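# Seat one blank on the fixture's two locating pins

## Task

Lower one of the blanks over both locating pins of the fixture so it rests level on the support pads; the second blank must stay somewhere other than the fixture.

## Robot and tools

Robot. Two six-joint arms stand on a table. left_arm carries a two-finger parallel gripper: its fingers extend along the gripper's +z axis and close along its y axis. Its end_effector_position is the spot between the pads when they touch; the fingertips stick out about 19 mm past that point when shut and about 6 mm when wide open. right_arm carries a magnet gripper: a round face 48 mm across (rubber ring) around a 31 mm steel centre. Its end_effector_position (face point) is the centre of that face, and its z axis points outward from the face. The magnet attracts only steel or iron. A flat steel part covering the centre is held with roughly 120 N, and the pull fades fast with any gap.

Frames. Each arm reports its poses, velocities and Hand target in its own base frame. The scene frame has its origin on the table top halfway between the arms, +z up, +x out over the table, left_arm toward +y. left_arm's base sits at (+0.044, +0.386, +0.013) m and right_arm's at (+0.039, -0.389, +0.013) m, both almost aligned with the scene axes. Reported positions may be a few cm off. Cameras: cam_left_wrist and cam_right_wrist, each 896x504, one on each wrist.

execute_actions(actions, cameras). actions is a list of actions; each action is a list of 1 to 15 rows; each row holds exactly 16 numbers, each between -1 and 1, and covers both arms even when only one moves. Order: left dx, dy, dz, rx, ry, rz, gripper position, force_limit, speed; then right dx, dy, dz, rx, ry, rz, magnet. A row lasts one 1/30 s step; an action always runs 15 steps, with its final row repeated if fewer are given. The six pose numbers per arm are offsets, not poses: they count from that arm's Hand target as it was when the action began, along that arm's base axes, with 1.0 meaning 0.6 m of travel or 180 degrees of turn; rx, ry, rz form one rotation vector applied about the Hand target position. Rows inside an action do not add up, but each new action starts from the updated Hand target, so the same offset sent twice moves twice as far. Six zeros re-request the current Hand target. Gripper numbers are absolute settings: position +1 is fully open (85 mm), about -0.8 is pads touching, -1 squeezes until blocked; force_limit and speed also span -1 to +1 and begin at +1. magnet: 1 switches on, 0 off. Resend the previous gripper and magnet values to keep them; a 0 there is a real command. An empty actions list just reports state and images. cameras: a list of names, null/"all" for all, [] for none.

move(target, speed, blend, stop_force, zero, blocking, cameras). target is one 16-number row, same layout and scale as above, or a list of up to 15 such rows; every row is an offset from the same starting Hand targets, not from the row before. speed is the path's peak in m/s (0.002 to 3.6, default 0.25; rotation up to twice that in rad/s), one value or one per target. blend, in metres, rounds corners between listed targets. stop_force (3 to 120 N, shared by both arms) ends an arm's path when its wrist sensor feels that much push opposing the motion; it is unreliable while the end effector rotates, and should be omitted when backing away from something you press on. zero (only with stop_force) re-zeroes the sensor first, true by default. blocking=false returns after about 0.5 s while the motion continues; it cannot be combined with stop_force. The result adds a move: line such as done, off_target, moving, held or fault, plus limits flags (paced means the pose was clipped, held means steps were withheld).

wait(seconds 0 to 10) lets time pass holding commands. stop brakes a running move. zoom_image(camera, region=[x0, y0, x1, y1] pixels, top-left origin, at most 504x504) enlarges part of the newest image from cam_left_wrist or cam_right_wrist. zero_wrist_force(arm="left_arm" or "right_arm") re-zeroes that sensor. read_manual(section) only returns licence text. finished_scene(scene) ends the current scene, given its number; it cannot be undone.

Reading results. Hand target is the last commanded pose after clipping; commanded orientation is clipped to within 32 degrees of the measured one each step, and the hand often settles a little short. object_status for the fingers: 0 moving, 1 blocked while opening, 2 blocked while closing (a proper grip), 3 reached the requested opening or pads met. position_measured is in counts: 3 fully open, about 78 = 60 mm, 130 = 40 mm, 180 = 20 mm, 230 pads touching. Magnet lines: magnet_out 1 when engaged, magnet_back 1 when retracted, part_present 1 when steel is being pulled strongly. Wrist force and torque are in the end effector's own axes; a push into a surface reads as force from the surface toward the arm. Joint torques include the arm's weight. A MOTOR HOT line warns of heating.

Cautions. Each arm is stiff: aiming even slightly beyond a firm contact, or about 1 mm past touch with the magnet face, can trip a fault that freezes the arm for 10 s (joint torque over its limit, or roughly 150 N of outside force). Approach slowly and stop just short of contact. Keep the two arms apart; a hard meeting between them can fail the task. Avoid routing a path close to an arm's own base. Do not drop a blank, release it while it moves, slam or shove things, squeeze a part that is still resting on something, or let anything leave the table. Something may occasionally nudge a loose part. The blank must stay seated once the robot lets go.

Each tool is called after "Emit:" by a JSON object that holds its "name" and its "arguments", one argument or row to a line.

## Session

Emit:
{"name": "execute_actions", "arguments": {
  "actions": []
}}

Scene clock: 0.00 s.
left_arm: end_effector_position=(+0.3139, +0.5306, +0.1246) position_measured=3 object_status=3 end_effector_quat_wxyz=(-0.005, +0.903, -0.400, +0.159) | right_arm: end_effector_position=(+0.5281, -0.0226, +0.2145) magnet_out=0 magnet_back=1 part_present=0 end_effector_quat_wxyz=(+0.714, -0.583, -0.365, -0.130)
Joint positions: left_arm=[0.947 -1.194 1.72 -2.175 -1.881 -1.372] | right_arm=[-0.542 -0.853 1.328 -0.408 -0.922 -2.351]
Joint velocities: within noise
Joint torques (N m): no reading
Motor temperatures (°C): left_arm=[33 24 31 29 42 30] | right_arm=[38 36 33 47 37 45]
Wrist force (N): no reading
Wrist torque (N m): no reading
Wrist force, peak (N): no reading
Hand target: left_arm +0.3139, +0.5306, +0.1246; -0.005, +0.903, -0.400, +0.159 | right_arm +0.5281, -0.0226, +0.2145; +0.714, -0.583, -0.365, -0.130

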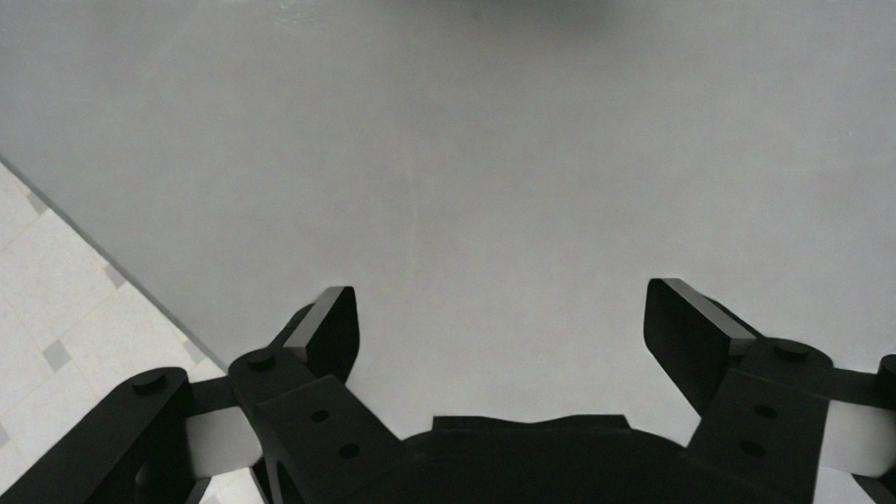

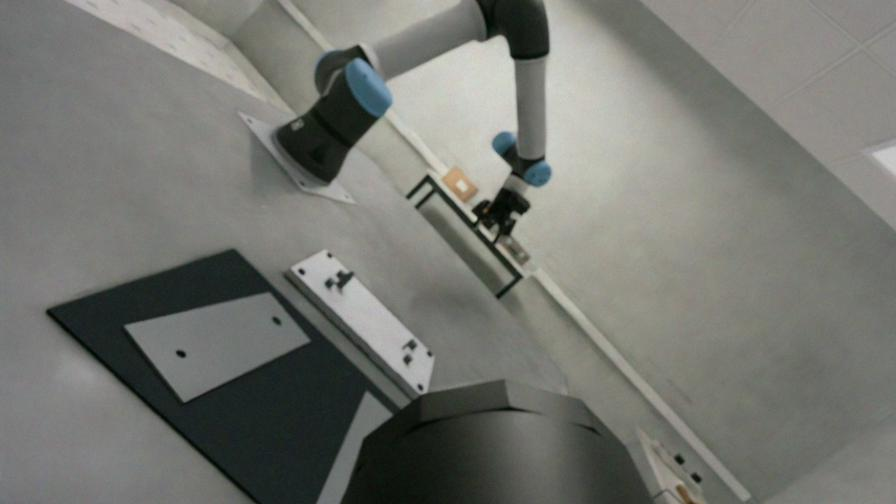

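Emit:
{"name": "move", "arguments": {
  "target": [0,0,0,0,0,0,1,1,1,-0.1,0,0.4,-0.480,-0.192,0,0]
}}

Scene clock: 4.17 s.
left_arm: end_effector_position=(+0.3139, +0.5306, +0.1246) position_measured=3 object_status=3 end_effector_quat_wxyz=(-0.005, +0.903, -0.400, +0.159) | right_arm: end_effector_position=(+0.4682, -0.0226, +0.4545) magnet_out=0 magnet_back=1 part_present=0 end_effector_quat_wxyz=(+0.000, +0.847, +0.531, +0.000)
Joint positions: left_arm=[0.947 -1.194 1.72 -2.175 -1.881 -1.372] | right_arm=[-0.337 -1.658 1.487 -1.401 -1.57 -1.457]
Joint torques (N m): left_arm=[3.42 -38.93 -20.61 -2.83 0.02 0.54] | right_arm=[7.01 -26.91 -16.47 -4.85 -1.29 1.85]
Wrist force (N): left_arm=[0.0 0.0 -0.3] | right_arm=[1.5 -1.1 -0.3]
Wrist torque (N m): left_arm=[0.00 0.00 0.00] | right_arm=[0.06 -0.19 -0.23]
Wrist force, peak (N): left_arm=[0.2 0.1 -0.3] | right_arm=[1.7 -1.3 -0.8]
Hand target: left_arm +0.3139, +0.5306, +0.1246; -0.005, +0.903, -0.400, +0.159 | right_arm +0.4681, -0.0226, +0.4545; +0.000, +0.847, +0.531, +0.000
Off the commanded pose: left_arm 0.000 m, 0 deg | right_arm 0.000 m, 0 deg.
move: done

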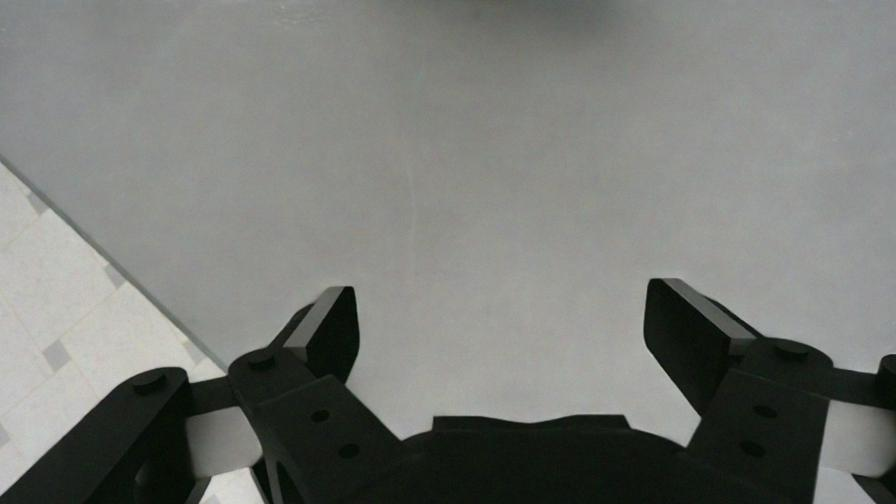

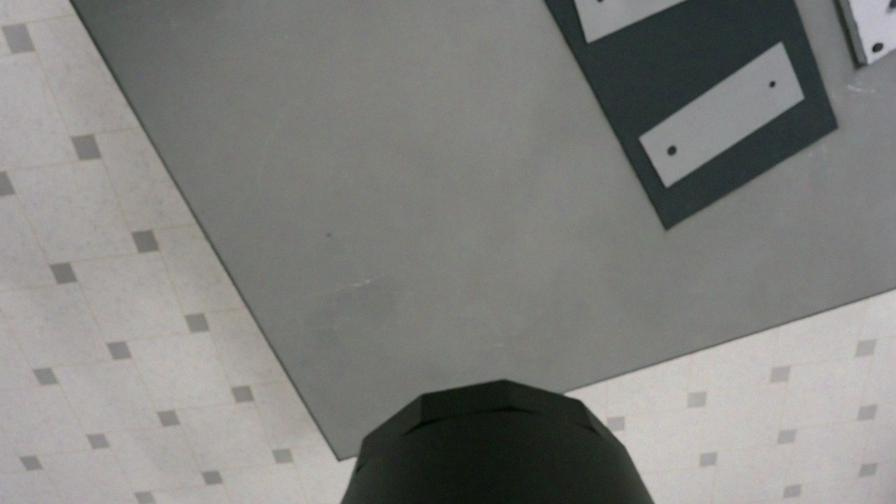

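Emit:
{"name": "move", "arguments": {
  "target": [0,0,0,0,0,0,1,1,1,0.02,0.62,0.05,0,0,0.143,0],
  "cameras": ["cam_right_wrist"]
}}

Scene clock: 6.67 s.
left_arm: end_effector_position=(+0.3139, +0.5306, +0.1246) position_measured=3 object_status=3 end_effector_quat_wxyz=(-0.005, +0.903, -0.400, +0.159) | right_arm: end_effector_position=(+0.4801, +0.3494, +0.4845) magnet_out=0 magnet_back=1 part_present=0 end_effector_quat_wxyz=(+0.000, +0.708, +0.707, +0.000) end_effector_velocity=(-0.001, +0.000, +0.001) end_effector_angular_velocity=(-0.002, +0.002, +0.001)
Joint positions: left_arm=[0.947 -1.194 1.72 -2.175 -1.881 -1.372] | right_arm=[0.403 -1.33 1.053 -1.295 -1.57 -1.167]
Joint velocities: left_arm=[within noise] | right_arm=[0.001 0 -0.003 0.005 -0.001 0]
Joint torques (N m): left_arm=[3.84 -39.14 -19.25 -2.44 0.28 0.95] | right_arm=[7.45 -25.76 -34.8 -0.83 -1.26 1.77]
Wrist force (N): left_arm=[0.1 0.0 -0.2] | right_arm=[1.9 -0.8 -0.4]
Wrist torque (N m): left_arm=[0.01 -0.02 0.00] | right_arm=[0.04 -0.21 -0.21]
Wrist force, peak (N): left_arm=[0.2 -0.1 -0.4] | right_arm=[3.3 -1.2 -0.4]
Hand target: left_arm +0.3139, +0.5306, +0.1246; -0.005, +0.903, -0.400, +0.159 | right_arm +0.4801, +0.3494, +0.4845; +0.000, +0.708, +0.707, +0.000
Off the commanded pose: left_arm 0.000 m, 0 deg | right_arm 0.000 m, 0 deg.
move: done

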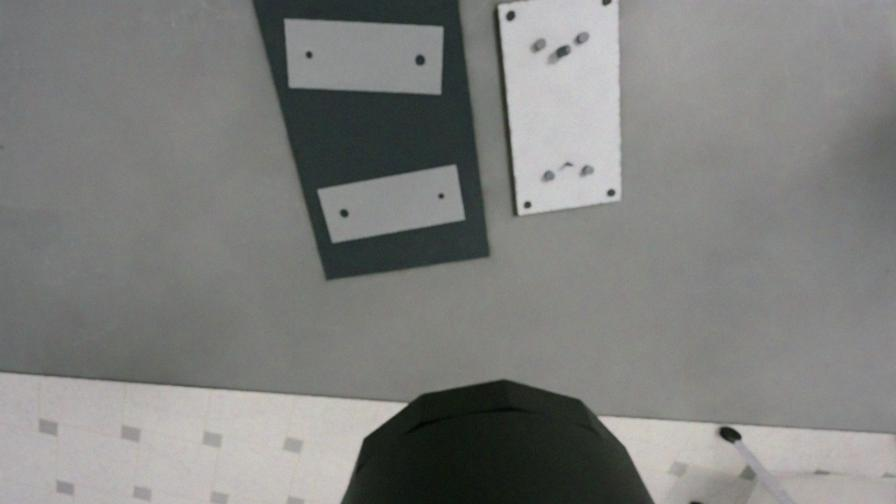

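Emit:
{"name": "zoom_image", "arguments": {
  "camera": "cam_right_wrist",
  "region": [250, 0, 650, 280]
}}

Emit:
{"name": "move", "arguments": {
  "target": [0,0,0,0,0,0,1,1,1,-0.25,-0.07,-0.1,0,0,0,0],
  "cameras": ["cam_right_wrist"]
}}

Emit:
{"name": "zoom_image", "arguments": {
  "camera": "cam_right_wrist",
  "region": [200, 0, 700, 400]
}}

Scaled by 1.260 (camera's finer frame: 1280x720).

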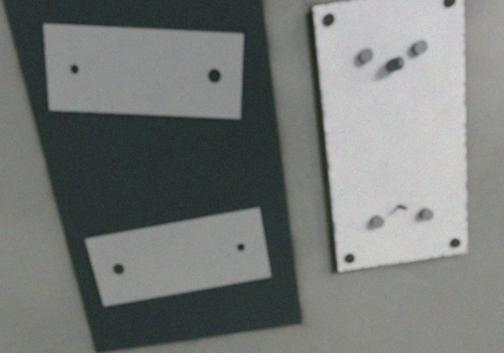

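Scene clock: 8.20 s.
left_arm: end_effector_position=(+0.3139, +0.5306, +0.1246) position_measured=3 object_status=3 end_effector_quat_wxyz=(-0.005, +0.903, -0.400, +0.159) | right_arm: end_effector_position=(+0.3302, +0.3075, +0.4245) magnet_out=0 magnet_back=1 part_present=0 end_effector_quat_wxyz=(+0.000, +0.708, +0.707, +0.000)
Joint positions: left_arm=[0.947 -1.194 1.72 -2.175 -1.881 -1.372] | right_arm=[0.45 -1.71 1.61 -1.472 -1.571 -1.12]
Joint torques (N m): left_arm=[6.15 -38.73 -18.95 -2.15 0.28 1.12] | right_arm=[8.74 -26.43 -15.07 -4.7 1.29 1.88]
Wrist force (N): left_arm=[0.2 0.1 -0.1] | right_arm=[1.7 -0.7 -0.2]
Wrist torque (N m): left_arm=[0.01 -0.02 0.00] | right_arm=[0.07 -0.18 -0.20]
Wrist force, peak (N): left_arm=[0.1 0.1 -0.4] | right_arm=[1.3 -2.3 0.4]
Hand target: left_arm +0.3139, +0.5306, +0.1246; -0.005, +0.903, -0.400, +0.159 | right_arm +0.3301, +0.3074, +0.4245; +0.000, +0.708, +0.707, +0.000
Off the commanded pose: left_arm 0.000 m, 0 deg | right_arm 0.000 m, 0 deg.
move: done

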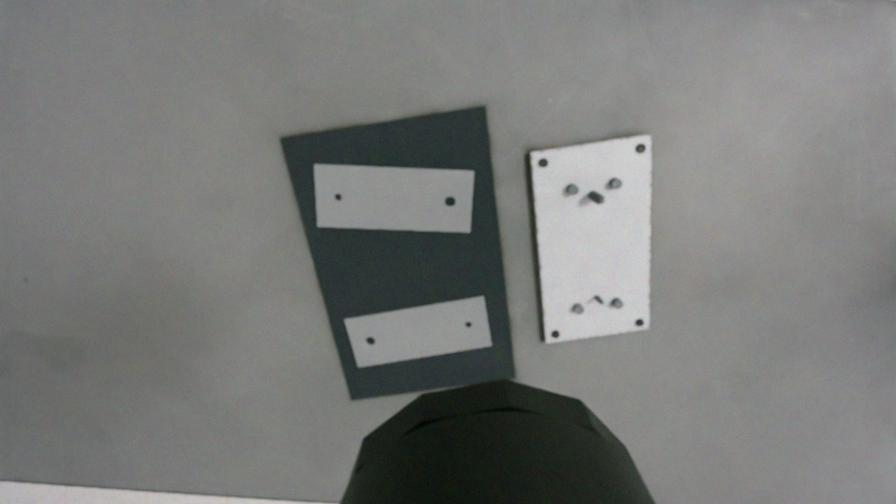

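Scaled by 1.008 (camera's finer frame: 1280x720).

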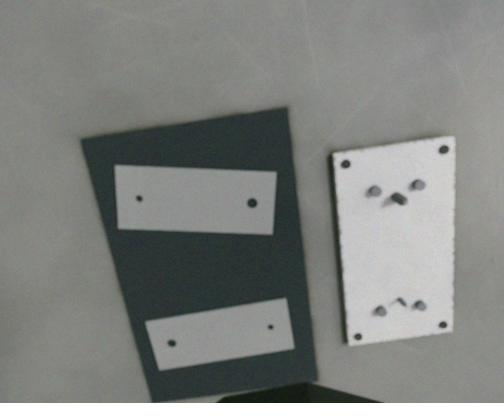

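Emit:
{"name": "move", "arguments": {
  "target": [0,0,0,0,0,0,1,1,1,0.15,0.26,-0.29,0,0,0,0],
  "cameras": ["cam_right_wrist"]
}}

Emit:
{"name": "zoom_image", "arguments": {
  "camera": "cam_right_wrist",
  "region": [250, 0, 650, 380]
}}

Emit:
{"name": "move", "arguments": {
  "target": [0,0,0,0,0,0,1,1,1,-0.05,0,0.15,0,0,0,0],
  "cameras": ["cam_right_wrist"]
}}

Emit:
{"name": "zoom_image", "arguments": {
  "camera": "cam_right_wrist",
  "region": [250, 0, 650, 380]
}}

Scene clock: 10.97 s.
left_arm: end_effector_position=(+0.3139, +0.5306, +0.1246) position_measured=3 object_status=3 end_effector_quat_wxyz=(-0.005, +0.903, -0.400, +0.159) | right_arm: end_effector_position=(+0.4201, +0.4634, +0.2506) magnet_out=0 magnet_back=1 part_present=0 end_effector_quat_wxyz=(+0.000, +0.708, +0.707, +0.000)
Joint positions: left_arm=[0.947 -1.194 1.72 -2.175 -1.881 -1.372] | right_arm=[0.62 -1.243 1.545 -1.873 -1.571 -0.95]
Joint torques (N m): left_arm=[7.31 -37.32 -18.81 -1.74 0.62 1.4] | right_arm=[7.73 -29.63 -33.39 -4.71 -1.46 1.43]
Wrist force (N): left_arm=[-0.1 0.0 -0.2] | right_arm=[1.5 -0.6 -0.3]
Wrist torque (N m): left_arm=[0.00 0.01 0.00] | right_arm=[0.06 -0.18 -0.20]
Wrist force, peak (N): left_arm=[0.4 0.1 -0.2] | right_arm=[2.5 0.2 0.6]
Hand target: left_arm +0.3139, +0.5306, +0.1246; -0.005, +0.903, -0.400, +0.159 | right_arm +0.4201, +0.4634, +0.2505; +0.000, +0.708, +0.707, +0.000
Off the commanded pose: left_arm 0.000 m, 0 deg | right_arm 0.000 m, 0 deg.
move: done

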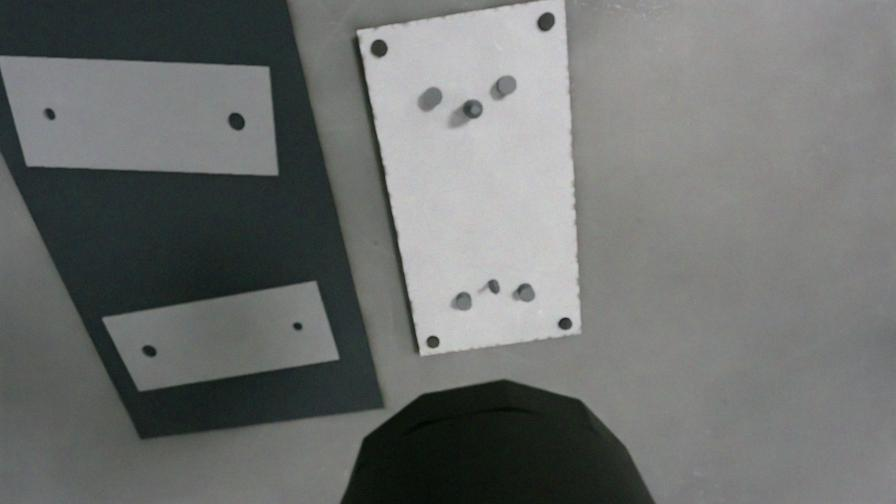

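Scaled by 1.260 (camera's finer frame: 1280x720).

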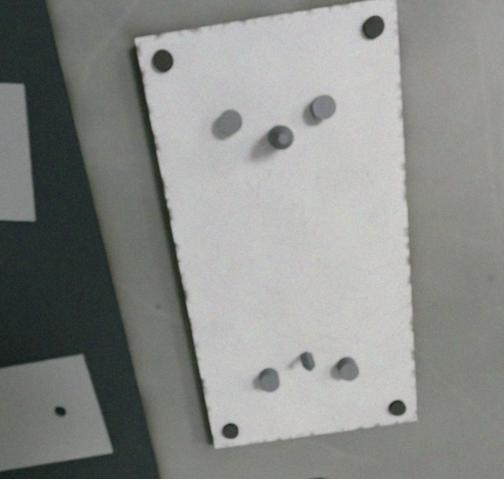

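Scene clock: 12.03 s.
left_arm: end_effector_position=(+0.3139, +0.5306, +0.1246) position_measured=3 object_status=3 end_effector_quat_wxyz=(-0.005, +0.903, -0.400, +0.159) | right_arm: end_effector_position=(+0.3902, +0.4634, +0.3404) magnet_out=0 magnet_back=1 part_present=0 end_effector_quat_wxyz=(+0.000, +0.708, +0.707, +0.000)
Joint positions: left_arm=[0.947 -1.194 1.72 -2.175 -1.881 -1.372] | right_arm=[0.649 -1.332 1.426 -1.666 -1.571 -0.92]
Joint torques (N m): left_arm=[7.8 -36.45 -17.02 -1.87 0.48 1.59] | right_arm=[8.4 -41.85 -34.59 -0.59 -1.49 1.78]
Wrist force (N): left_arm=[0.1 0.1 -0.4] | right_arm=[1.3 -0.7 -0.5]
Wrist torque (N m): left_arm=[0.02 -0.02 0.00] | right_arm=[0.10 -0.16 -0.22]
Wrist force, peak (N): left_arm=[0.3 0.2 -0.3] | right_arm=[1.2 -1.4 -2.0]
Hand target: left_arm +0.3139, +0.5306, +0.1246; -0.005, +0.903, -0.400, +0.159 | right_arm +0.3901, +0.4634, +0.3405; +0.000, +0.708, +0.707, +0.000
Off the commanded pose: left_arm 0.000 m, 0 deg | right_arm 0.000 m, 0 deg.
move: done

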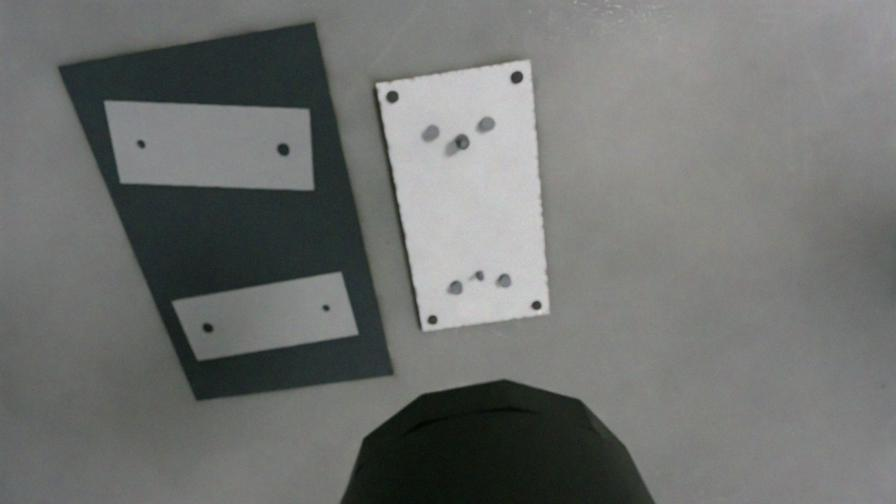

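Scaled by 1.260 (camera's finer frame: 1280x720).

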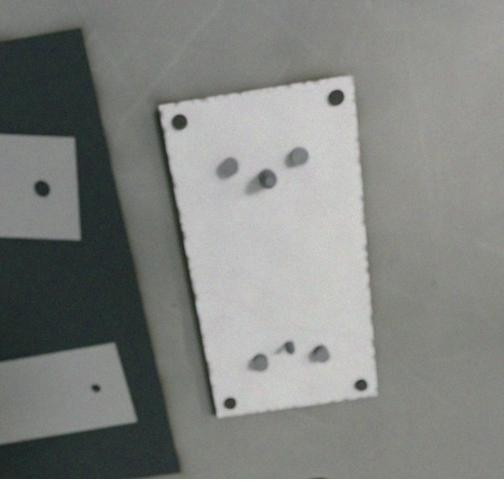

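Emit:
{"name": "move", "arguments": {
  "target": [0,0,0,0,0,0,1,1,1,0.221,-0.324,-0.318,0,0,0.51,0],
  "cameras": ["cam_right_wrist"]
}}

Scene clock: 17.00 s.
left_arm: end_effector_position=(+0.3139, +0.5306, +0.1246) position_measured=3 object_status=3 end_effector_quat_wxyz=(-0.005, +0.903, -0.400, +0.159) | right_arm: end_effector_position=(+0.5227, +0.2691, +0.1497) magnet_out=0 magnet_back=1 part_present=0 end_effector_quat_wxyz=(+0.000, -0.015, +1.000, +0.000)
Joint positions: left_arm=[0.947 -1.194 1.72 -2.175 -1.881 -1.372] | right_arm=[0.246 -1.224 1.802 -2.148 -1.57 -2.925]
Joint torques (N m): left_arm=[8.4 -32.95 -18.86 -1.3 0.58 1.47] | right_arm=[-8.29 -26.1 -12.1 -5.04 1.16 -2.17]
Wrist force (N): left_arm=[0.1 0.1 -0.1] | right_arm=[1.8 -0.9 -0.6]
Wrist torque (N m): left_arm=[0.01 -0.02 0.00] | right_arm=[0.05 -0.22 -0.23]
Wrist force, peak (N): left_arm=[0.1 0.3 -0.5] | right_arm=[1.7 -1.2 -0.9]
Hand target: left_arm +0.3139, +0.5306, +0.1246; -0.005, +0.903, -0.400, +0.159 | right_arm +0.5227, +0.2690, +0.1497; +0.000, -0.015, +1.000, +0.000
Off the commanded pose: left_arm 0.000 m, 0 deg | right_arm 0.000 m, 0 deg.
move: done

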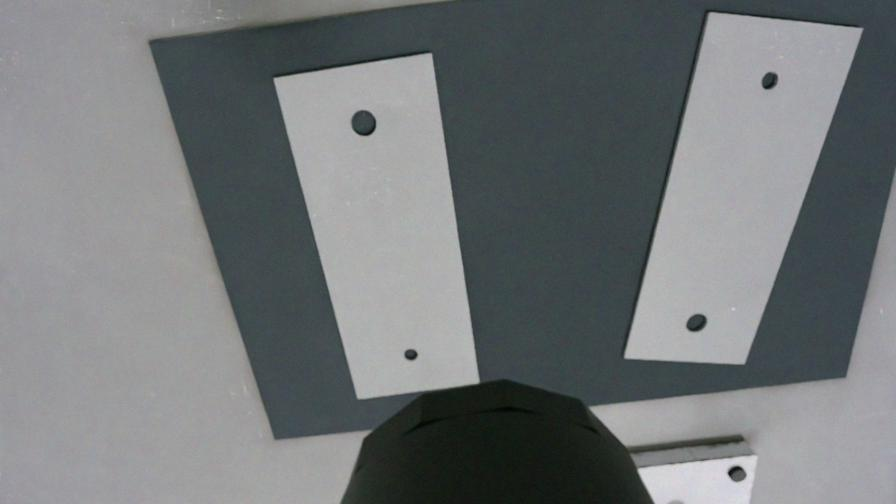

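Emit:
{"name": "move", "arguments": {
  "target": [0,0,0,0,0,0,1,1,1,0.0575,0.016,-0.11,0,0,0.006,0],
  "cameras": ["cam_right_wrist"]
}}

Scene clock: 18.40 s.
left_arm: end_effector_position=(+0.3139, +0.5306, +0.1246) position_measured=3 object_status=3 end_effector_quat_wxyz=(-0.005, +0.903, -0.400, +0.159) | right_arm: end_effector_position=(+0.5572, +0.2786, +0.0838) magnet_out=0 magnet_back=1 part_present=0 end_effector_quat_wxyz=(+0.000, -0.024, +1.000, +0.000)
Joint positions: left_arm=[0.947 -1.194 1.72 -2.175 -1.881 -1.372] | right_arm=[0.248 -1.06 1.755 -2.266 -1.57 -2.943]
Joint torques (N m): left_arm=[9.89 -33.79 -17.25 -1.28 0.54 1.58] | right_arm=[6.96 -32.06 -31.11 -4.75 0.04 -1.9]
Wrist force (N): left_arm=[0.2 0.0 -0.3] | right_arm=[1.5 -0.8 -0.8]
Wrist torque (N m): left_arm=[0.00 -0.03 0.00] | right_arm=[0.07 -0.19 -0.24]
Wrist force, peak (N): left_arm=[0.0 -0.1 -0.5] | right_arm=[2.1 -1.3 -1.7]
Hand target: left_arm +0.3139, +0.5306, +0.1246; -0.005, +0.903, -0.400, +0.159 | right_arm +0.5572, +0.2786, +0.0837; +0.000, -0.024, +1.000, +0.000
Off the commanded pose: left_arm 0.000 m, 0 deg | right_arm 0.000 m, 0 deg.
move: done

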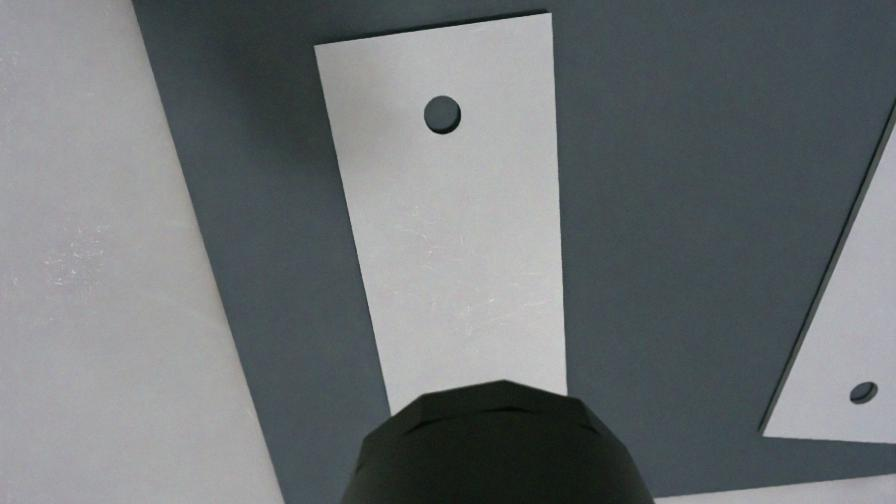

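Emit:
{"name": "move", "arguments": {
  "target": [0,0,0,0,0,0,1,1,1,0,0.01,-0.09,0,0,0,0],
  "cameras": []
}}

Emit:
{"name": "move", "arguments": {
  "target": [0,0,0,0,0,0,1,1,1,0,0,-0.09,0,0,0,0],
  "speed": 0.012,
  "stop_force": 4,
  "cameras": ["cam_right_wrist"]
}}

Scene clock: 19.53 s.
left_arm: end_effector_position=(+0.3139, +0.5306, +0.1246) position_measured=3 object_status=3 end_effector_quat_wxyz=(-0.005, +0.903, -0.400, +0.159) | right_arm: end_effector_position=(+0.5571, +0.2846, +0.0298) magnet_out=0 magnet_back=1 part_present=0 end_effector_quat_wxyz=(+0.000, -0.024, +1.000, +0.000)
Joint positions: left_arm=[0.947 -1.194 1.72 -2.175 -1.881 -1.372] | right_arm=[0.257 -0.966 1.777 -2.381 -1.57 -2.933]
Joint torques (N m): left_arm=[10.38 -33.98 -16.95 -1.55 0.48 1.46] | right_arm=[9.09 -34.09 -25.21 -4.89 -1.32 1.62]
Wrist force (N): left_arm=[0.1 0.1 -0.2] | right_arm=[1.6 -1.1 -0.6]
Wrist torque (N m): left_arm=[0.02 -0.02 0.00] | right_arm=[0.07 -0.23 -0.25]
Wrist force, peak (N): left_arm=[0.2 0.3 -0.3] | right_arm=[1.7 -0.7 -1.6]
Hand target: left_arm +0.3139, +0.5306, +0.1246; -0.005, +0.903, -0.400, +0.159 | right_arm +0.5572, +0.2846, +0.0297; +0.000, -0.024, +1.000, +0.000
Off the commanded pose: left_arm 0.000 m, 0 deg | right_arm 0.000 m, 0 deg.
move: done

Scene clock: 23.83 s.
left_arm: end_effector_position=(+0.3139, +0.5306, +0.1246) position_measured=3 object_status=3 end_effector_quat_wxyz=(-0.005, +0.903, -0.400, +0.159) | right_arm: end_effector_position=(+0.5572, +0.2846, -0.0079) magnet_out=0 magnet_back=1 part_present=0 end_effector_quat_wxyz=(+0.000, -0.024, +1.000, +0.000)
Joint positions: left_arm=[0.947 -1.194 1.72 -2.175 -1.881 -1.372] | right_arm=[0.257 -0.898 1.788 -2.46 -1.57 -2.933]
Joint torques (N m): left_arm=[13.08 -31.79 -18.49 -1.46 0.39 1.37] | right_arm=[5.34 -48.78 -21.31 -1.21 -0.94 1.58]
Wrist force (N): left_arm=[0.0 0.3 -0.2] | right_arm=[0.9 -0.9 -2.9]
Wrist torque (N m): left_arm=[0.05 0.00 0.00] | right_arm=[0.08 -0.24 -0.28]
Wrist force, peak (N): left_arm=[0.0 0.1 -0.5] | right_arm=[6.7 -2.3 -24.0]
Hand target: left_arm +0.3139, +0.5306, +0.1246; -0.005, +0.903, -0.400, +0.159 | right_arm +0.5572, +0.2846, -0.0079; +0.000, -0.024, +1.000, +0.000 (not the last commanded pose)
Off the commanded pose: left_arm 0.000 m, 0 deg | right_arm 0.016 m, 0 deg.
move: contact (right_arm)

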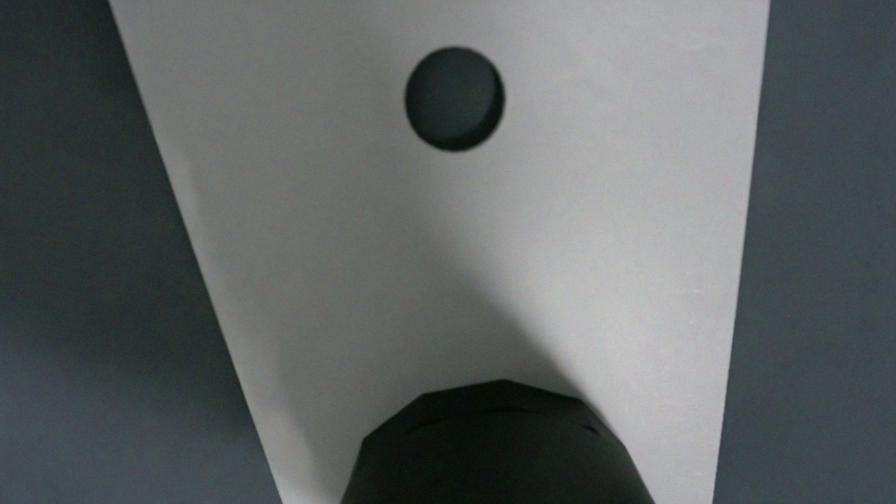

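Emit:
{"name": "move", "arguments": {
  "target": [
    [0,0,0,0,0,0,1,1,1,0,0,0.0,0,0,0,1],
    [0,0,0,0,0,0,1,1,1,0,0,0.15,0,0,0,1]
  ],
  "speed": 0.1,
  "cameras": ["cam_right_wrist"]
}}

Scene clock: 28.10 s.
left_arm: end_effector_position=(+0.3139, +0.5306, +0.1246) position_measured=3 object_status=3 end_effector_quat_wxyz=(-0.005, +0.903, -0.400, +0.159) | right_arm: end_effector_position=(+0.5572, +0.2847, +0.0820) magnet_out=1 magnet_back=0 part_present=1 end_effector_quat_wxyz=(+0.000, -0.024, +1.000, +0.000)
Joint positions: left_arm=[0.947 -1.194 1.72 -2.175 -1.881 -1.372] | right_arm=[0.257 -1.052 1.748 -2.266 -1.57 -2.933]
Joint torques (N m): left_arm=[12.79 -31.93 -18.54 -1.7 0.74 1.31] | right_arm=[-4.16 -50.37 -29.4 -1.56 1.06 -1.21]
Wrist force (N): left_arm=[0.2 0.1 -0.3] | right_arm=[1.3 -0.7 1.8]
Wrist torque (N m): left_arm=[0.02 -0.03 0.00] | right_arm=[0.07 -0.18 -0.24]
Wrist force, peak (N): left_arm=[0.3 0.3 -0.3] | right_arm=[1.1 -1.0 -3.4]
Hand target: left_arm +0.3139, +0.5306, +0.1246; -0.005, +0.903, -0.400, +0.159 | right_arm +0.5572, +0.2846, +0.0821; +0.000, -0.024, +1.000, +0.000
Off the commanded pose: left_arm 0.000 m, 0 deg | right_arm 0.000 m, 0 deg.
move: done

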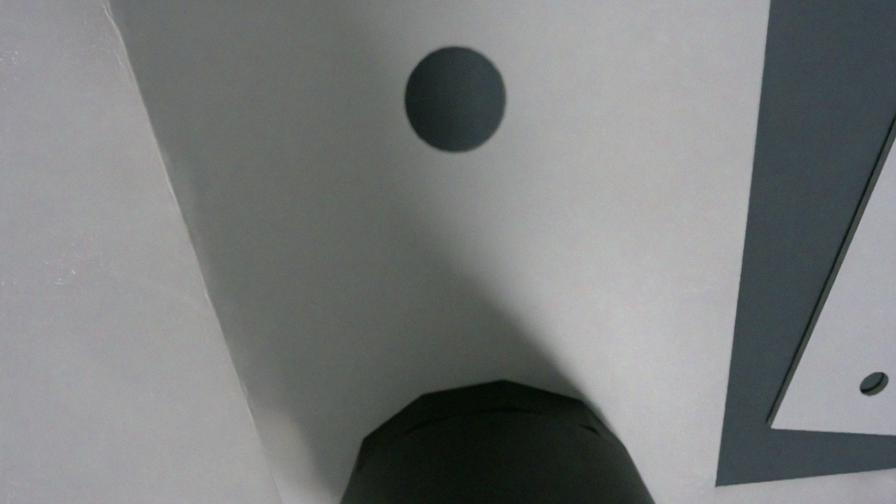

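Emit:
{"name": "move", "arguments": {
  "target": [0,0,0,0,0,0,1,1,1,-0.203,0.169,0.06,0,0,-0.519,1],
  "cameras": ["cam_right_wrist"]
}}

Scene clock: 32.40 s.
left_arm: end_effector_position=(+0.3139, +0.5306, +0.1246) position_measured=3 object_status=3 end_effector_quat_wxyz=(-0.005, +0.903, -0.400, +0.159) | right_arm: end_effector_position=(+0.4354, +0.3860, +0.1181) magnet_out=1 magnet_back=0 part_present=1 end_effector_quat_wxyz=(+0.000, +0.711, +0.703, +0.000)
Joint positions: left_arm=[0.947 -1.194 1.72 -2.175 -1.881 -1.372] | right_arm=[0.494 -1.192 1.854 -2.234 -1.571 -1.066]
Joint torques (N m): left_arm=[12.57 -33.4 -17.48 -1.58 0.42 1.34] | right_arm=[8.2 -44.23 -13.77 -1.46 -1.25 1.95]
Wrist force (N): left_arm=[0.1 0.1 -0.2] | right_arm=[2.0 -0.6 1.9]
Wrist torque (N m): left_arm=[0.01 -0.01 0.00] | right_arm=[0.08 -0.23 -0.23]
Wrist force, peak (N): left_arm=[0.2 0.4 -0.3] | right_arm=[2.2 -1.1 1.8]
Hand target: left_arm +0.3139, +0.5306, +0.1246; -0.005, +0.903, -0.400, +0.159 | right_arm +0.4354, +0.3860, +0.1181; +0.000, +0.711, +0.703, +0.000
Off the commanded pose: left_arm 0.000 m, 0 deg | right_arm 0.000 m, 0 deg.
move: done

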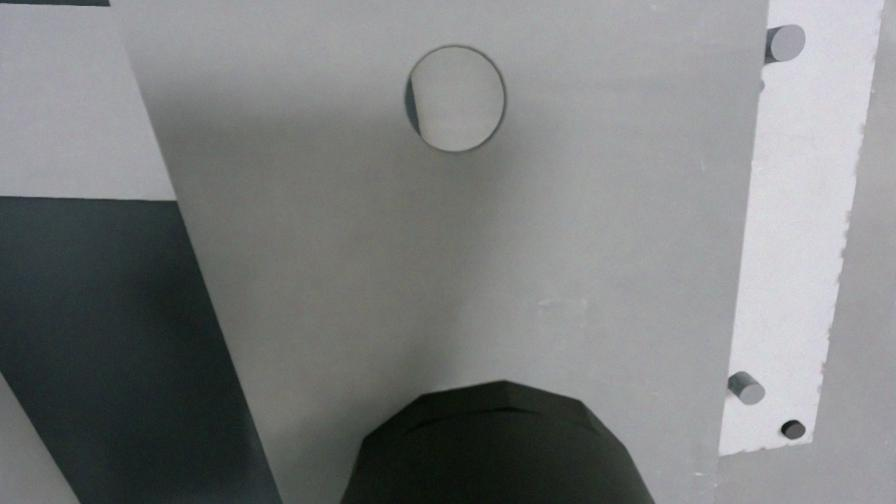

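Emit:
{"name": "move", "arguments": {
  "target": [0,0,0,0,0,0,1,1,1,0,-0.05,0,0,0,0,1],
  "cameras": ["cam_right_wrist"]
}}

Emit:
{"name": "zoom_image", "arguments": {
  "camera": "cam_right_wrist",
  "region": [696, 0, 896, 480]
}}

Scene clock: 33.40 s.
left_arm: end_effector_position=(+0.3139, +0.5306, +0.1246) position_measured=3 object_status=3 end_effector_quat_wxyz=(-0.005, +0.903, -0.400, +0.159) | right_arm: end_effector_position=(+0.4354, +0.3562, +0.1181) magnet_out=1 magnet_back=0 part_present=1 end_effector_quat_wxyz=(+0.000, +0.711, +0.703, +0.000)
Joint positions: left_arm=[0.947 -1.194 1.72 -2.175 -1.881 -1.372] | right_arm=[0.446 -1.23 1.911 -2.253 -1.571 -1.114]
Joint torques (N m): left_arm=[12.5 -33.72 -16.72 -1.65 0.34 1.25] | right_arm=[-8.64 -42 -12.23 -4.89 1.31 -2.1]
Wrist force (N): left_arm=[0.1 -0.1 -0.1] | right_arm=[1.4 -0.7 2.0]
Wrist torque (N m): left_arm=[-0.01 -0.02 0.00] | right_arm=[0.08 -0.18 -0.23]
Wrist force, peak (N): left_arm=[0.0 0.1 -0.4] | right_arm=[2.5 -0.9 1.9]
Hand target: left_arm +0.3139, +0.5306, +0.1246; -0.005, +0.903, -0.400, +0.159 | right_arm +0.4354, +0.3560, +0.1181; +0.000, +0.711, +0.703, +0.000
Off the commanded pose: left_arm 0.000 m, 0 deg | right_arm 0.000 m, 0 deg.
move: done

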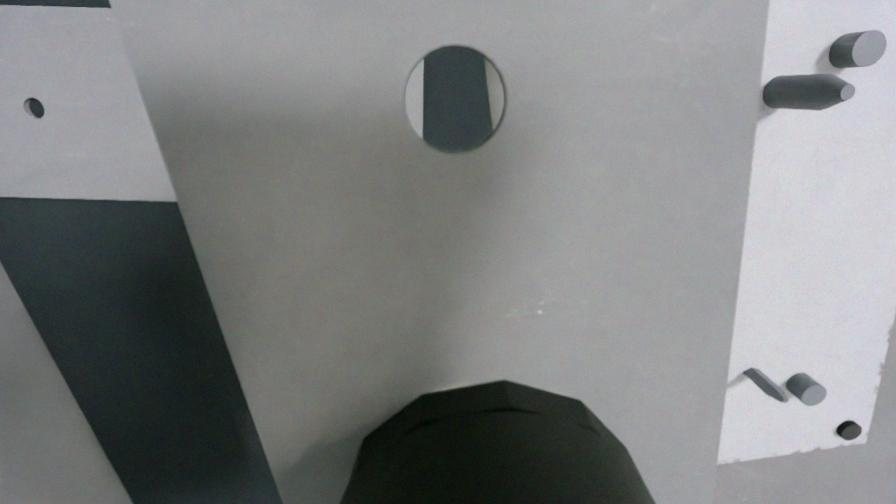

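Scaled by 1.050 (camera's finer frame: 1280x720).

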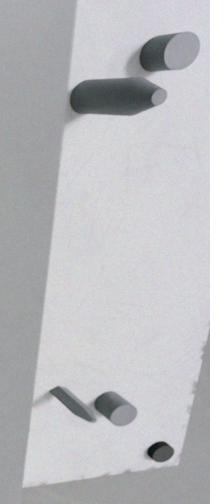

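Emit:
{"name": "move", "arguments": {
  "target": [0,0,0,0,0,0,1,1,1,0.029,0.207,-0.08,0,0,0.003,1],
  "cameras": ["cam_right_wrist"]
}}

Emit:
{"name": "zoom_image", "arguments": {
  "camera": "cam_right_wrist",
  "region": [386, 30, 526, 170]
}}

Scene clock: 35.33 s.
left_arm: end_effector_position=(+0.3139, +0.5306, +0.1246) position_measured=3 object_status=3 end_effector_quat_wxyz=(-0.005, +0.903, -0.400, +0.159) | right_arm: end_effector_position=(+0.4528, +0.4802, +0.0702) magnet_out=1 magnet_back=0 part_present=1 end_effector_quat_wxyz=(+0.000, +0.708, +0.707, +0.000)
Joint positions: left_arm=[0.947 -1.194 1.72 -2.175 -1.881 -1.372] | right_arm=[0.611 -0.97 1.645 -2.246 -1.571 -0.958]
Joint torques (N m): left_arm=[11.99 -32.43 -17.78 -1.48 0.5 1.63] | right_arm=[7.97 -36.8 -31.7 -1.18 -1.43 1.62]
Wrist force (N): left_arm=[0.3 0.1 -0.2] | right_arm=[1.6 -0.5 1.7]
Wrist torque (N m): left_arm=[0.02 -0.04 0.00] | right_arm=[0.09 -0.23 -0.22]
Wrist force, peak (N): left_arm=[0.2 0.3 -0.3] | right_arm=[3.2 -0.7 2.5]
Hand target: left_arm +0.3139, +0.5306, +0.1246; -0.005, +0.903, -0.400, +0.159 | right_arm +0.4528, +0.4802, +0.0701; +0.000, +0.708, +0.707, +0.000
Off the commanded pose: left_arm 0.000 m, 0 deg | right_arm 0.000 m, 0 deg.
move: done

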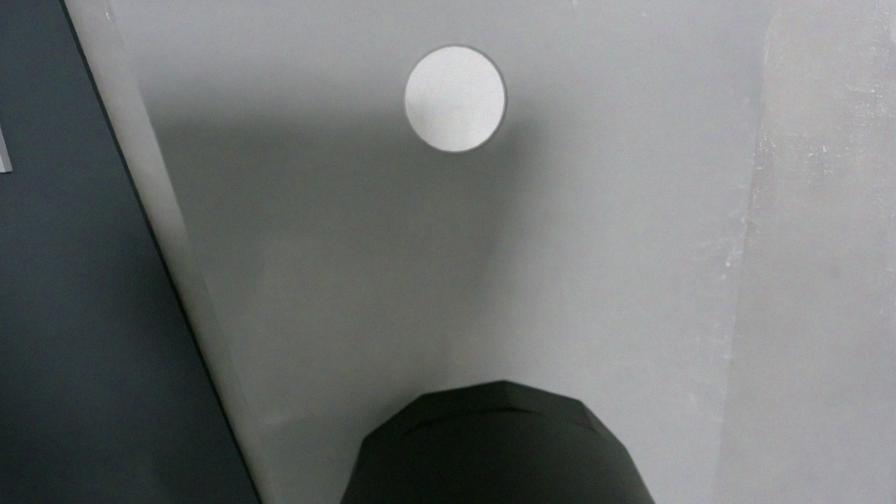

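Scaled by 3.600 (camera's finer frame: 1280x720).

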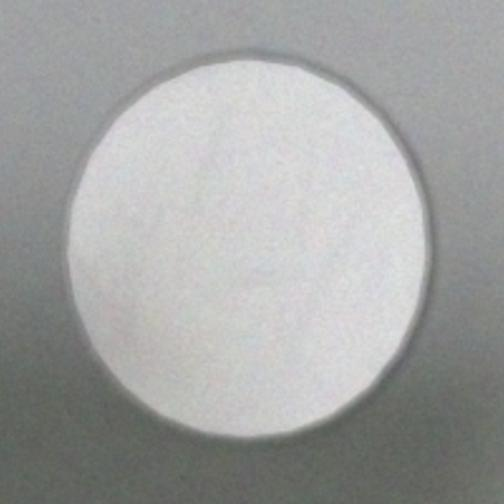

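Emit:
{"name": "move", "arguments": {
  "target": [0,0,0,0,0,0,1,1,1,-0.041,0.001,0,0,0,0,1],
  "cameras": ["cam_right_wrist"]
}}

Emit:
{"name": "zoom_image", "arguments": {
  "camera": "cam_right_wrist",
  "region": [386, 30, 526, 170]
}}

Scene clock: 36.83 s.
left_arm: end_effector_position=(+0.3139, +0.5306, +0.1246) position_measured=3 object_status=3 end_effector_quat_wxyz=(-0.005, +0.903, -0.400, +0.159) | right_arm: end_effector_position=(+0.4284, +0.4808, +0.0701) magnet_out=1 magnet_back=0 part_present=1 end_effector_quat_wxyz=(+0.000, +0.708, +0.707, +0.000)
Joint positions: left_arm=[0.947 -1.194 1.72 -2.175 -1.881 -1.372] | right_arm=[0.635 -1 1.698 -2.269 -1.571 -0.935]
Joint torques (N m): left_arm=[11.68 -33.6 -18.47 -1.68 0.53 1.26] | right_arm=[7.97 -51.07 -10.78 -5.14 -1.33 1.75]
Wrist force (N): left_arm=[0.2 0.1 -0.1] | right_arm=[1.5 -0.8 2.0]
Wrist torque (N m): left_arm=[0.01 -0.02 0.00] | right_arm=[0.09 -0.20 -0.22]
Wrist force, peak (N): left_arm=[0.0 0.2 -0.3] | right_arm=[1.6 -1.1 2.1]
Hand target: left_arm +0.3139, +0.5306, +0.1246; -0.005, +0.903, -0.400, +0.159 | right_arm +0.4282, +0.4808, +0.0701; +0.000, +0.708, +0.707, +0.000
Off the commanded pose: left_arm 0.000 m, 0 deg | right_arm 0.000 m, 0 deg.
move: done

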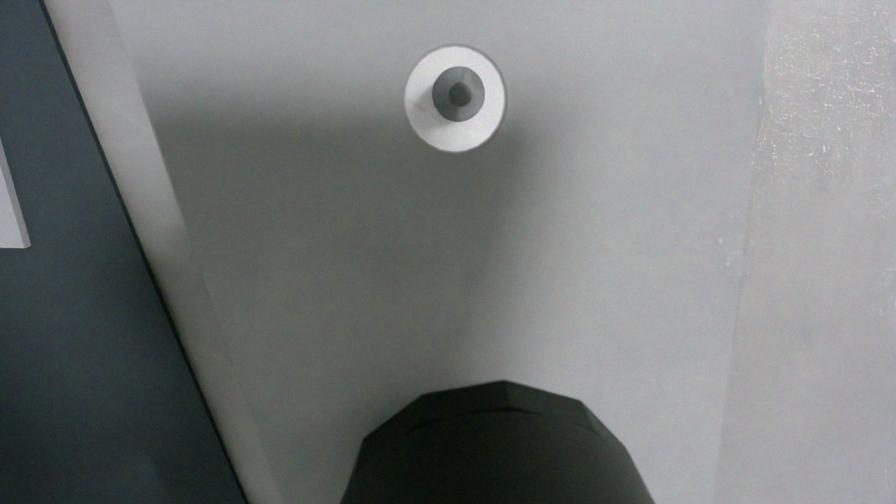

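Scaled by 3.600 (camera's finer frame: 1280x720).

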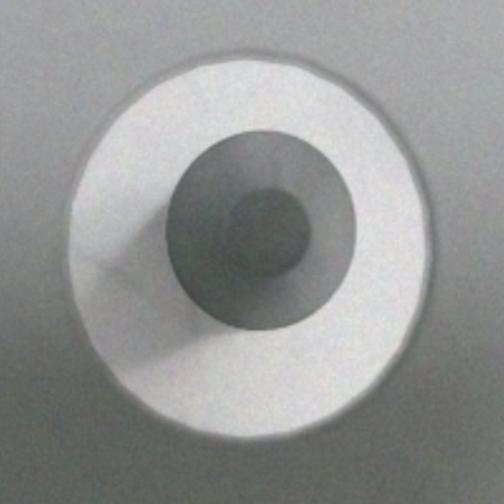

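Emit:
{"name": "move", "arguments": {
  "target": [0,0,0,0,0,0,1,1,1,0,0.0055,-0.033,0,0,0,1],
  "cameras": ["cam_right_wrist"]
}}

Emit:
{"name": "zoom_image", "arguments": {
  "camera": "cam_right_wrist",
  "region": [386, 30, 526, 170]
}}

Scene clock: 37.93 s.
left_arm: end_effector_position=(+0.3139, +0.5306, +0.1246) position_measured=3 object_status=3 end_effector_quat_wxyz=(-0.005, +0.903, -0.400, +0.159) | right_arm: end_effector_position=(+0.4282, +0.4841, +0.0505) magnet_out=1 magnet_back=0 part_present=1 end_effector_quat_wxyz=(+0.000, +0.708, +0.707, +0.000)
Joint positions: left_arm=[0.947 -1.194 1.72 -2.175 -1.881 -1.372] | right_arm=[0.639 -0.965 1.701 -2.308 -1.571 -0.931]
Joint torques (N m): left_arm=[11.28 -32.02 -18.76 -1.41 0.3 1.15] | right_arm=[7.64 -36.09 -12.84 -4.97 -1.5 1.33]
Wrist force (N): left_arm=[0.0 0.0 -0.1] | right_arm=[1.7 -0.8 1.8]
Wrist torque (N m): left_arm=[0.01 0.00 0.00] | right_arm=[0.10 -0.25 -0.21]
Wrist force, peak (N): left_arm=[0.0 0.3 -0.2] | right_arm=[1.7 -0.8 2.2]
Hand target: left_arm +0.3139, +0.5306, +0.1246; -0.005, +0.903, -0.400, +0.159 | right_arm +0.4282, +0.4841, +0.0503; +0.000, +0.708, +0.707, +0.000
Off the commanded pose: left_arm 0.000 m, 0 deg | right_arm 0.000 m, 0 deg.
move: done

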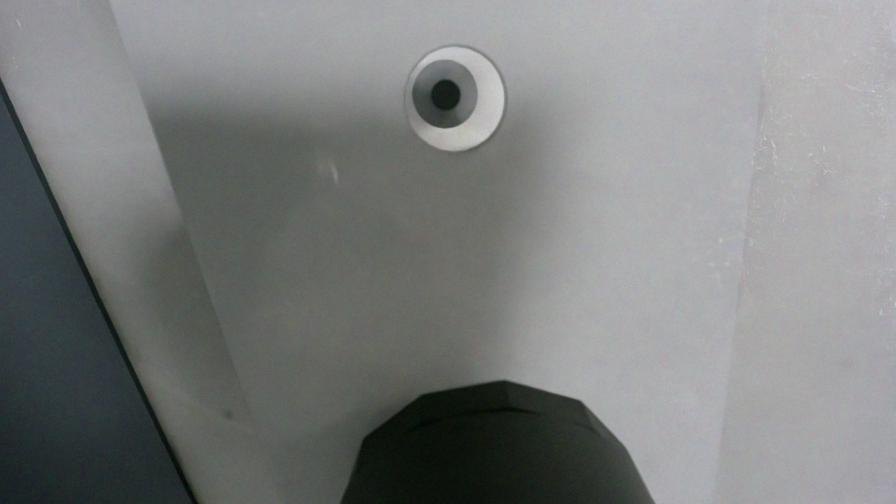

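Scaled by 3.600 (camera's finer frame: 1280x720).

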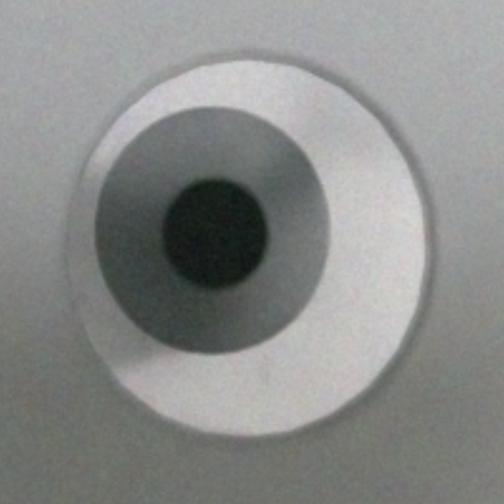

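Emit:
{"name": "move", "arguments": {
  "target": [0,0,0,0,0,0,1,1,1,-0.0005,-0.0006,-0.022,0,0,0,1],
  "cameras": ["cam_right_wrist"]
}}

Emit:
{"name": "zoom_image", "arguments": {
  "camera": "cam_right_wrist",
  "region": [386, 30, 526, 170]
}}

Scene clock: 39.10 s.
left_arm: end_effector_position=(+0.3139, +0.5306, +0.1246) position_measured=3 object_status=3 end_effector_quat_wxyz=(-0.005, +0.903, -0.400, +0.159) | right_arm: end_effector_position=(+0.4279, +0.4838, +0.0373) magnet_out=1 magnet_back=0 part_present=1 end_effector_quat_wxyz=(+0.000, +0.708, +0.707, +0.000)
Joint positions: left_arm=[0.947 -1.194 1.72 -2.175 -1.881 -1.372] | right_arm=[0.639 -0.944 1.709 -2.336 -1.571 -0.931]
Joint torques (N m): left_arm=[12.3 -32.53 -17.49 -1.36 0.37 1.24] | right_arm=[-8.36 -36.54 -9.6 -5.06 -1.42 -1.62]
Wrist force (N): left_arm=[0.1 0.0 -0.1] | right_arm=[1.8 -0.9 1.8]
Wrist torque (N m): left_arm=[0.00 -0.01 0.00] | right_arm=[0.09 -0.27 -0.21]
Wrist force, peak (N): left_arm=[0.2 0.0 -0.4] | right_arm=[1.9 -0.8 2.3]
Hand target: left_arm +0.3139, +0.5306, +0.1246; -0.005, +0.903, -0.400, +0.159 | right_arm +0.4279, +0.4838, +0.0371; +0.000, +0.708, +0.707, +0.000
Off the commanded pose: left_arm 0.000 m, 0 deg | right_arm 0.000 m, 0 deg.
move: done

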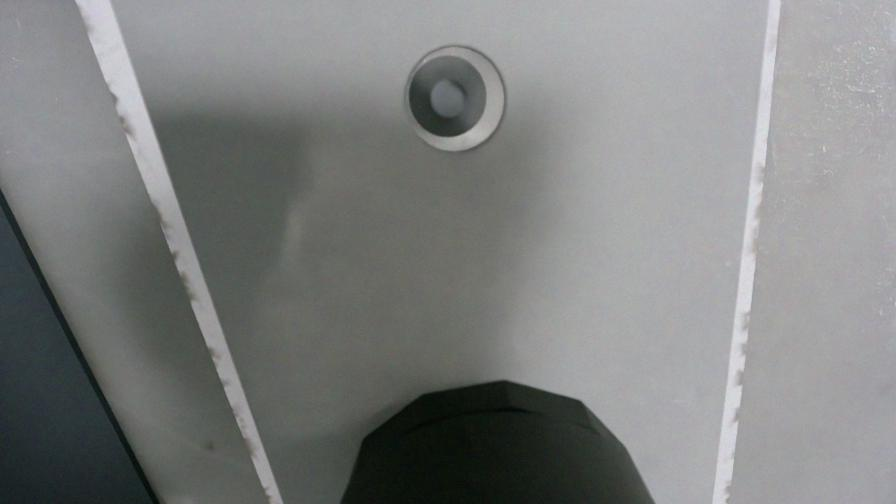

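Scaled by 3.600 (camera's finer frame: 1280x720).

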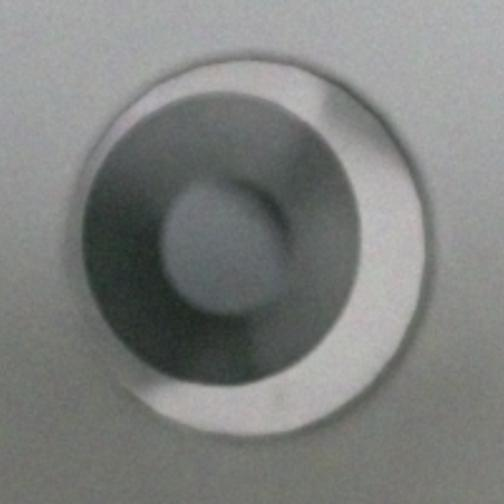

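Emit:
{"name": "move", "arguments": {
  "target": [0,0,0,0,0,0,1,1,1,0,0.0001,-0.013,0,0,0.0033,1],
  "cameras": ["cam_right_wrist"]
}}

Emit:
{"name": "zoom_image", "arguments": {
  "camera": "cam_right_wrist",
  "region": [386, 30, 526, 170]
}}

Scene clock: 40.57 s.
left_arm: end_effector_position=(+0.3139, +0.5306, +0.1246) position_measured=3 object_status=3 end_effector_quat_wxyz=(-0.005, +0.903, -0.400, +0.159) | right_arm: end_effector_position=(+0.4280, +0.4838, +0.0295) magnet_out=1 magnet_back=0 part_present=1 end_effector_quat_wxyz=(+0.000, +0.704, +0.710, +0.000)
Joint positions: left_arm=[0.947 -1.194 1.72 -2.175 -1.881 -1.372] | right_arm=[0.639 -0.931 1.712 -2.353 -1.571 -0.941]
Joint torques (N m): left_arm=[12.83 -33.35 -17.87 -1.54 0.35 1.37] | right_arm=[3.56 -37.15 -9.33 -4.88 -0.77 -2.05]
Wrist force (N): left_arm=[0.0 0.2 -0.1] | right_arm=[1.8 -0.7 2.0]
Wrist torque (N m): left_arm=[0.02 0.00 0.00] | right_arm=[0.11 -0.27 -0.20]
Wrist force, peak (N): left_arm=[-0.1 0.2 -0.4] | right_arm=[1.9 -0.8 2.3]
Hand target: left_arm +0.3139, +0.5306, +0.1246; -0.005, +0.903, -0.400, +0.159 | right_arm +0.4279, +0.4838, +0.0293; +0.000, +0.704, +0.710, +0.000
Off the commanded pose: left_arm 0.000 m, 0 deg | right_arm 0.000 m, 0 deg.
move: done

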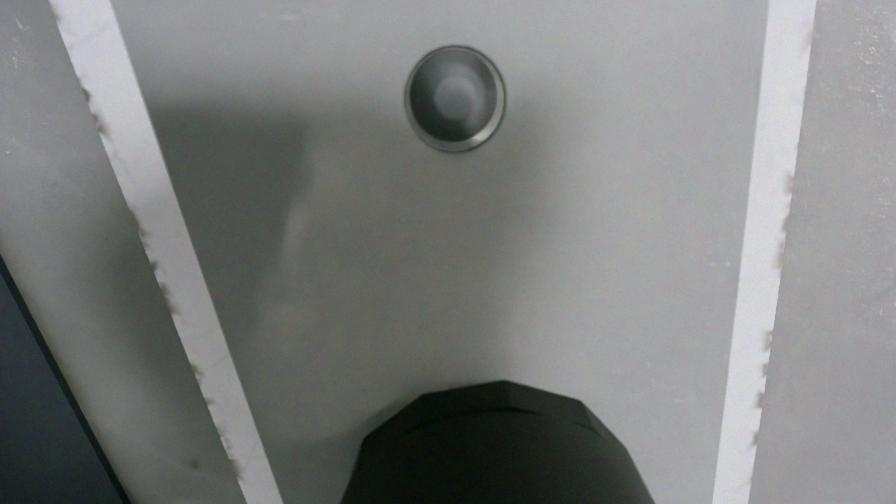

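Scaled by 3.600 (camera's finer frame: 1280x720).

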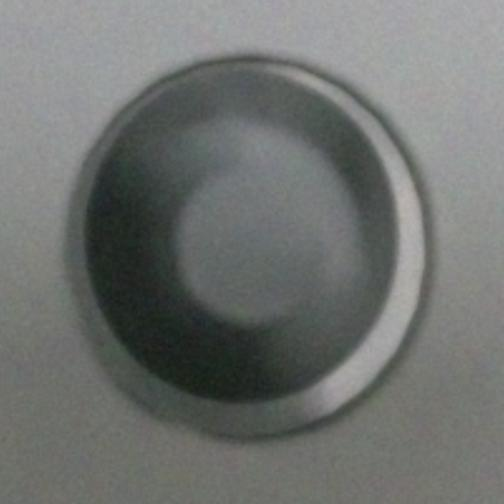

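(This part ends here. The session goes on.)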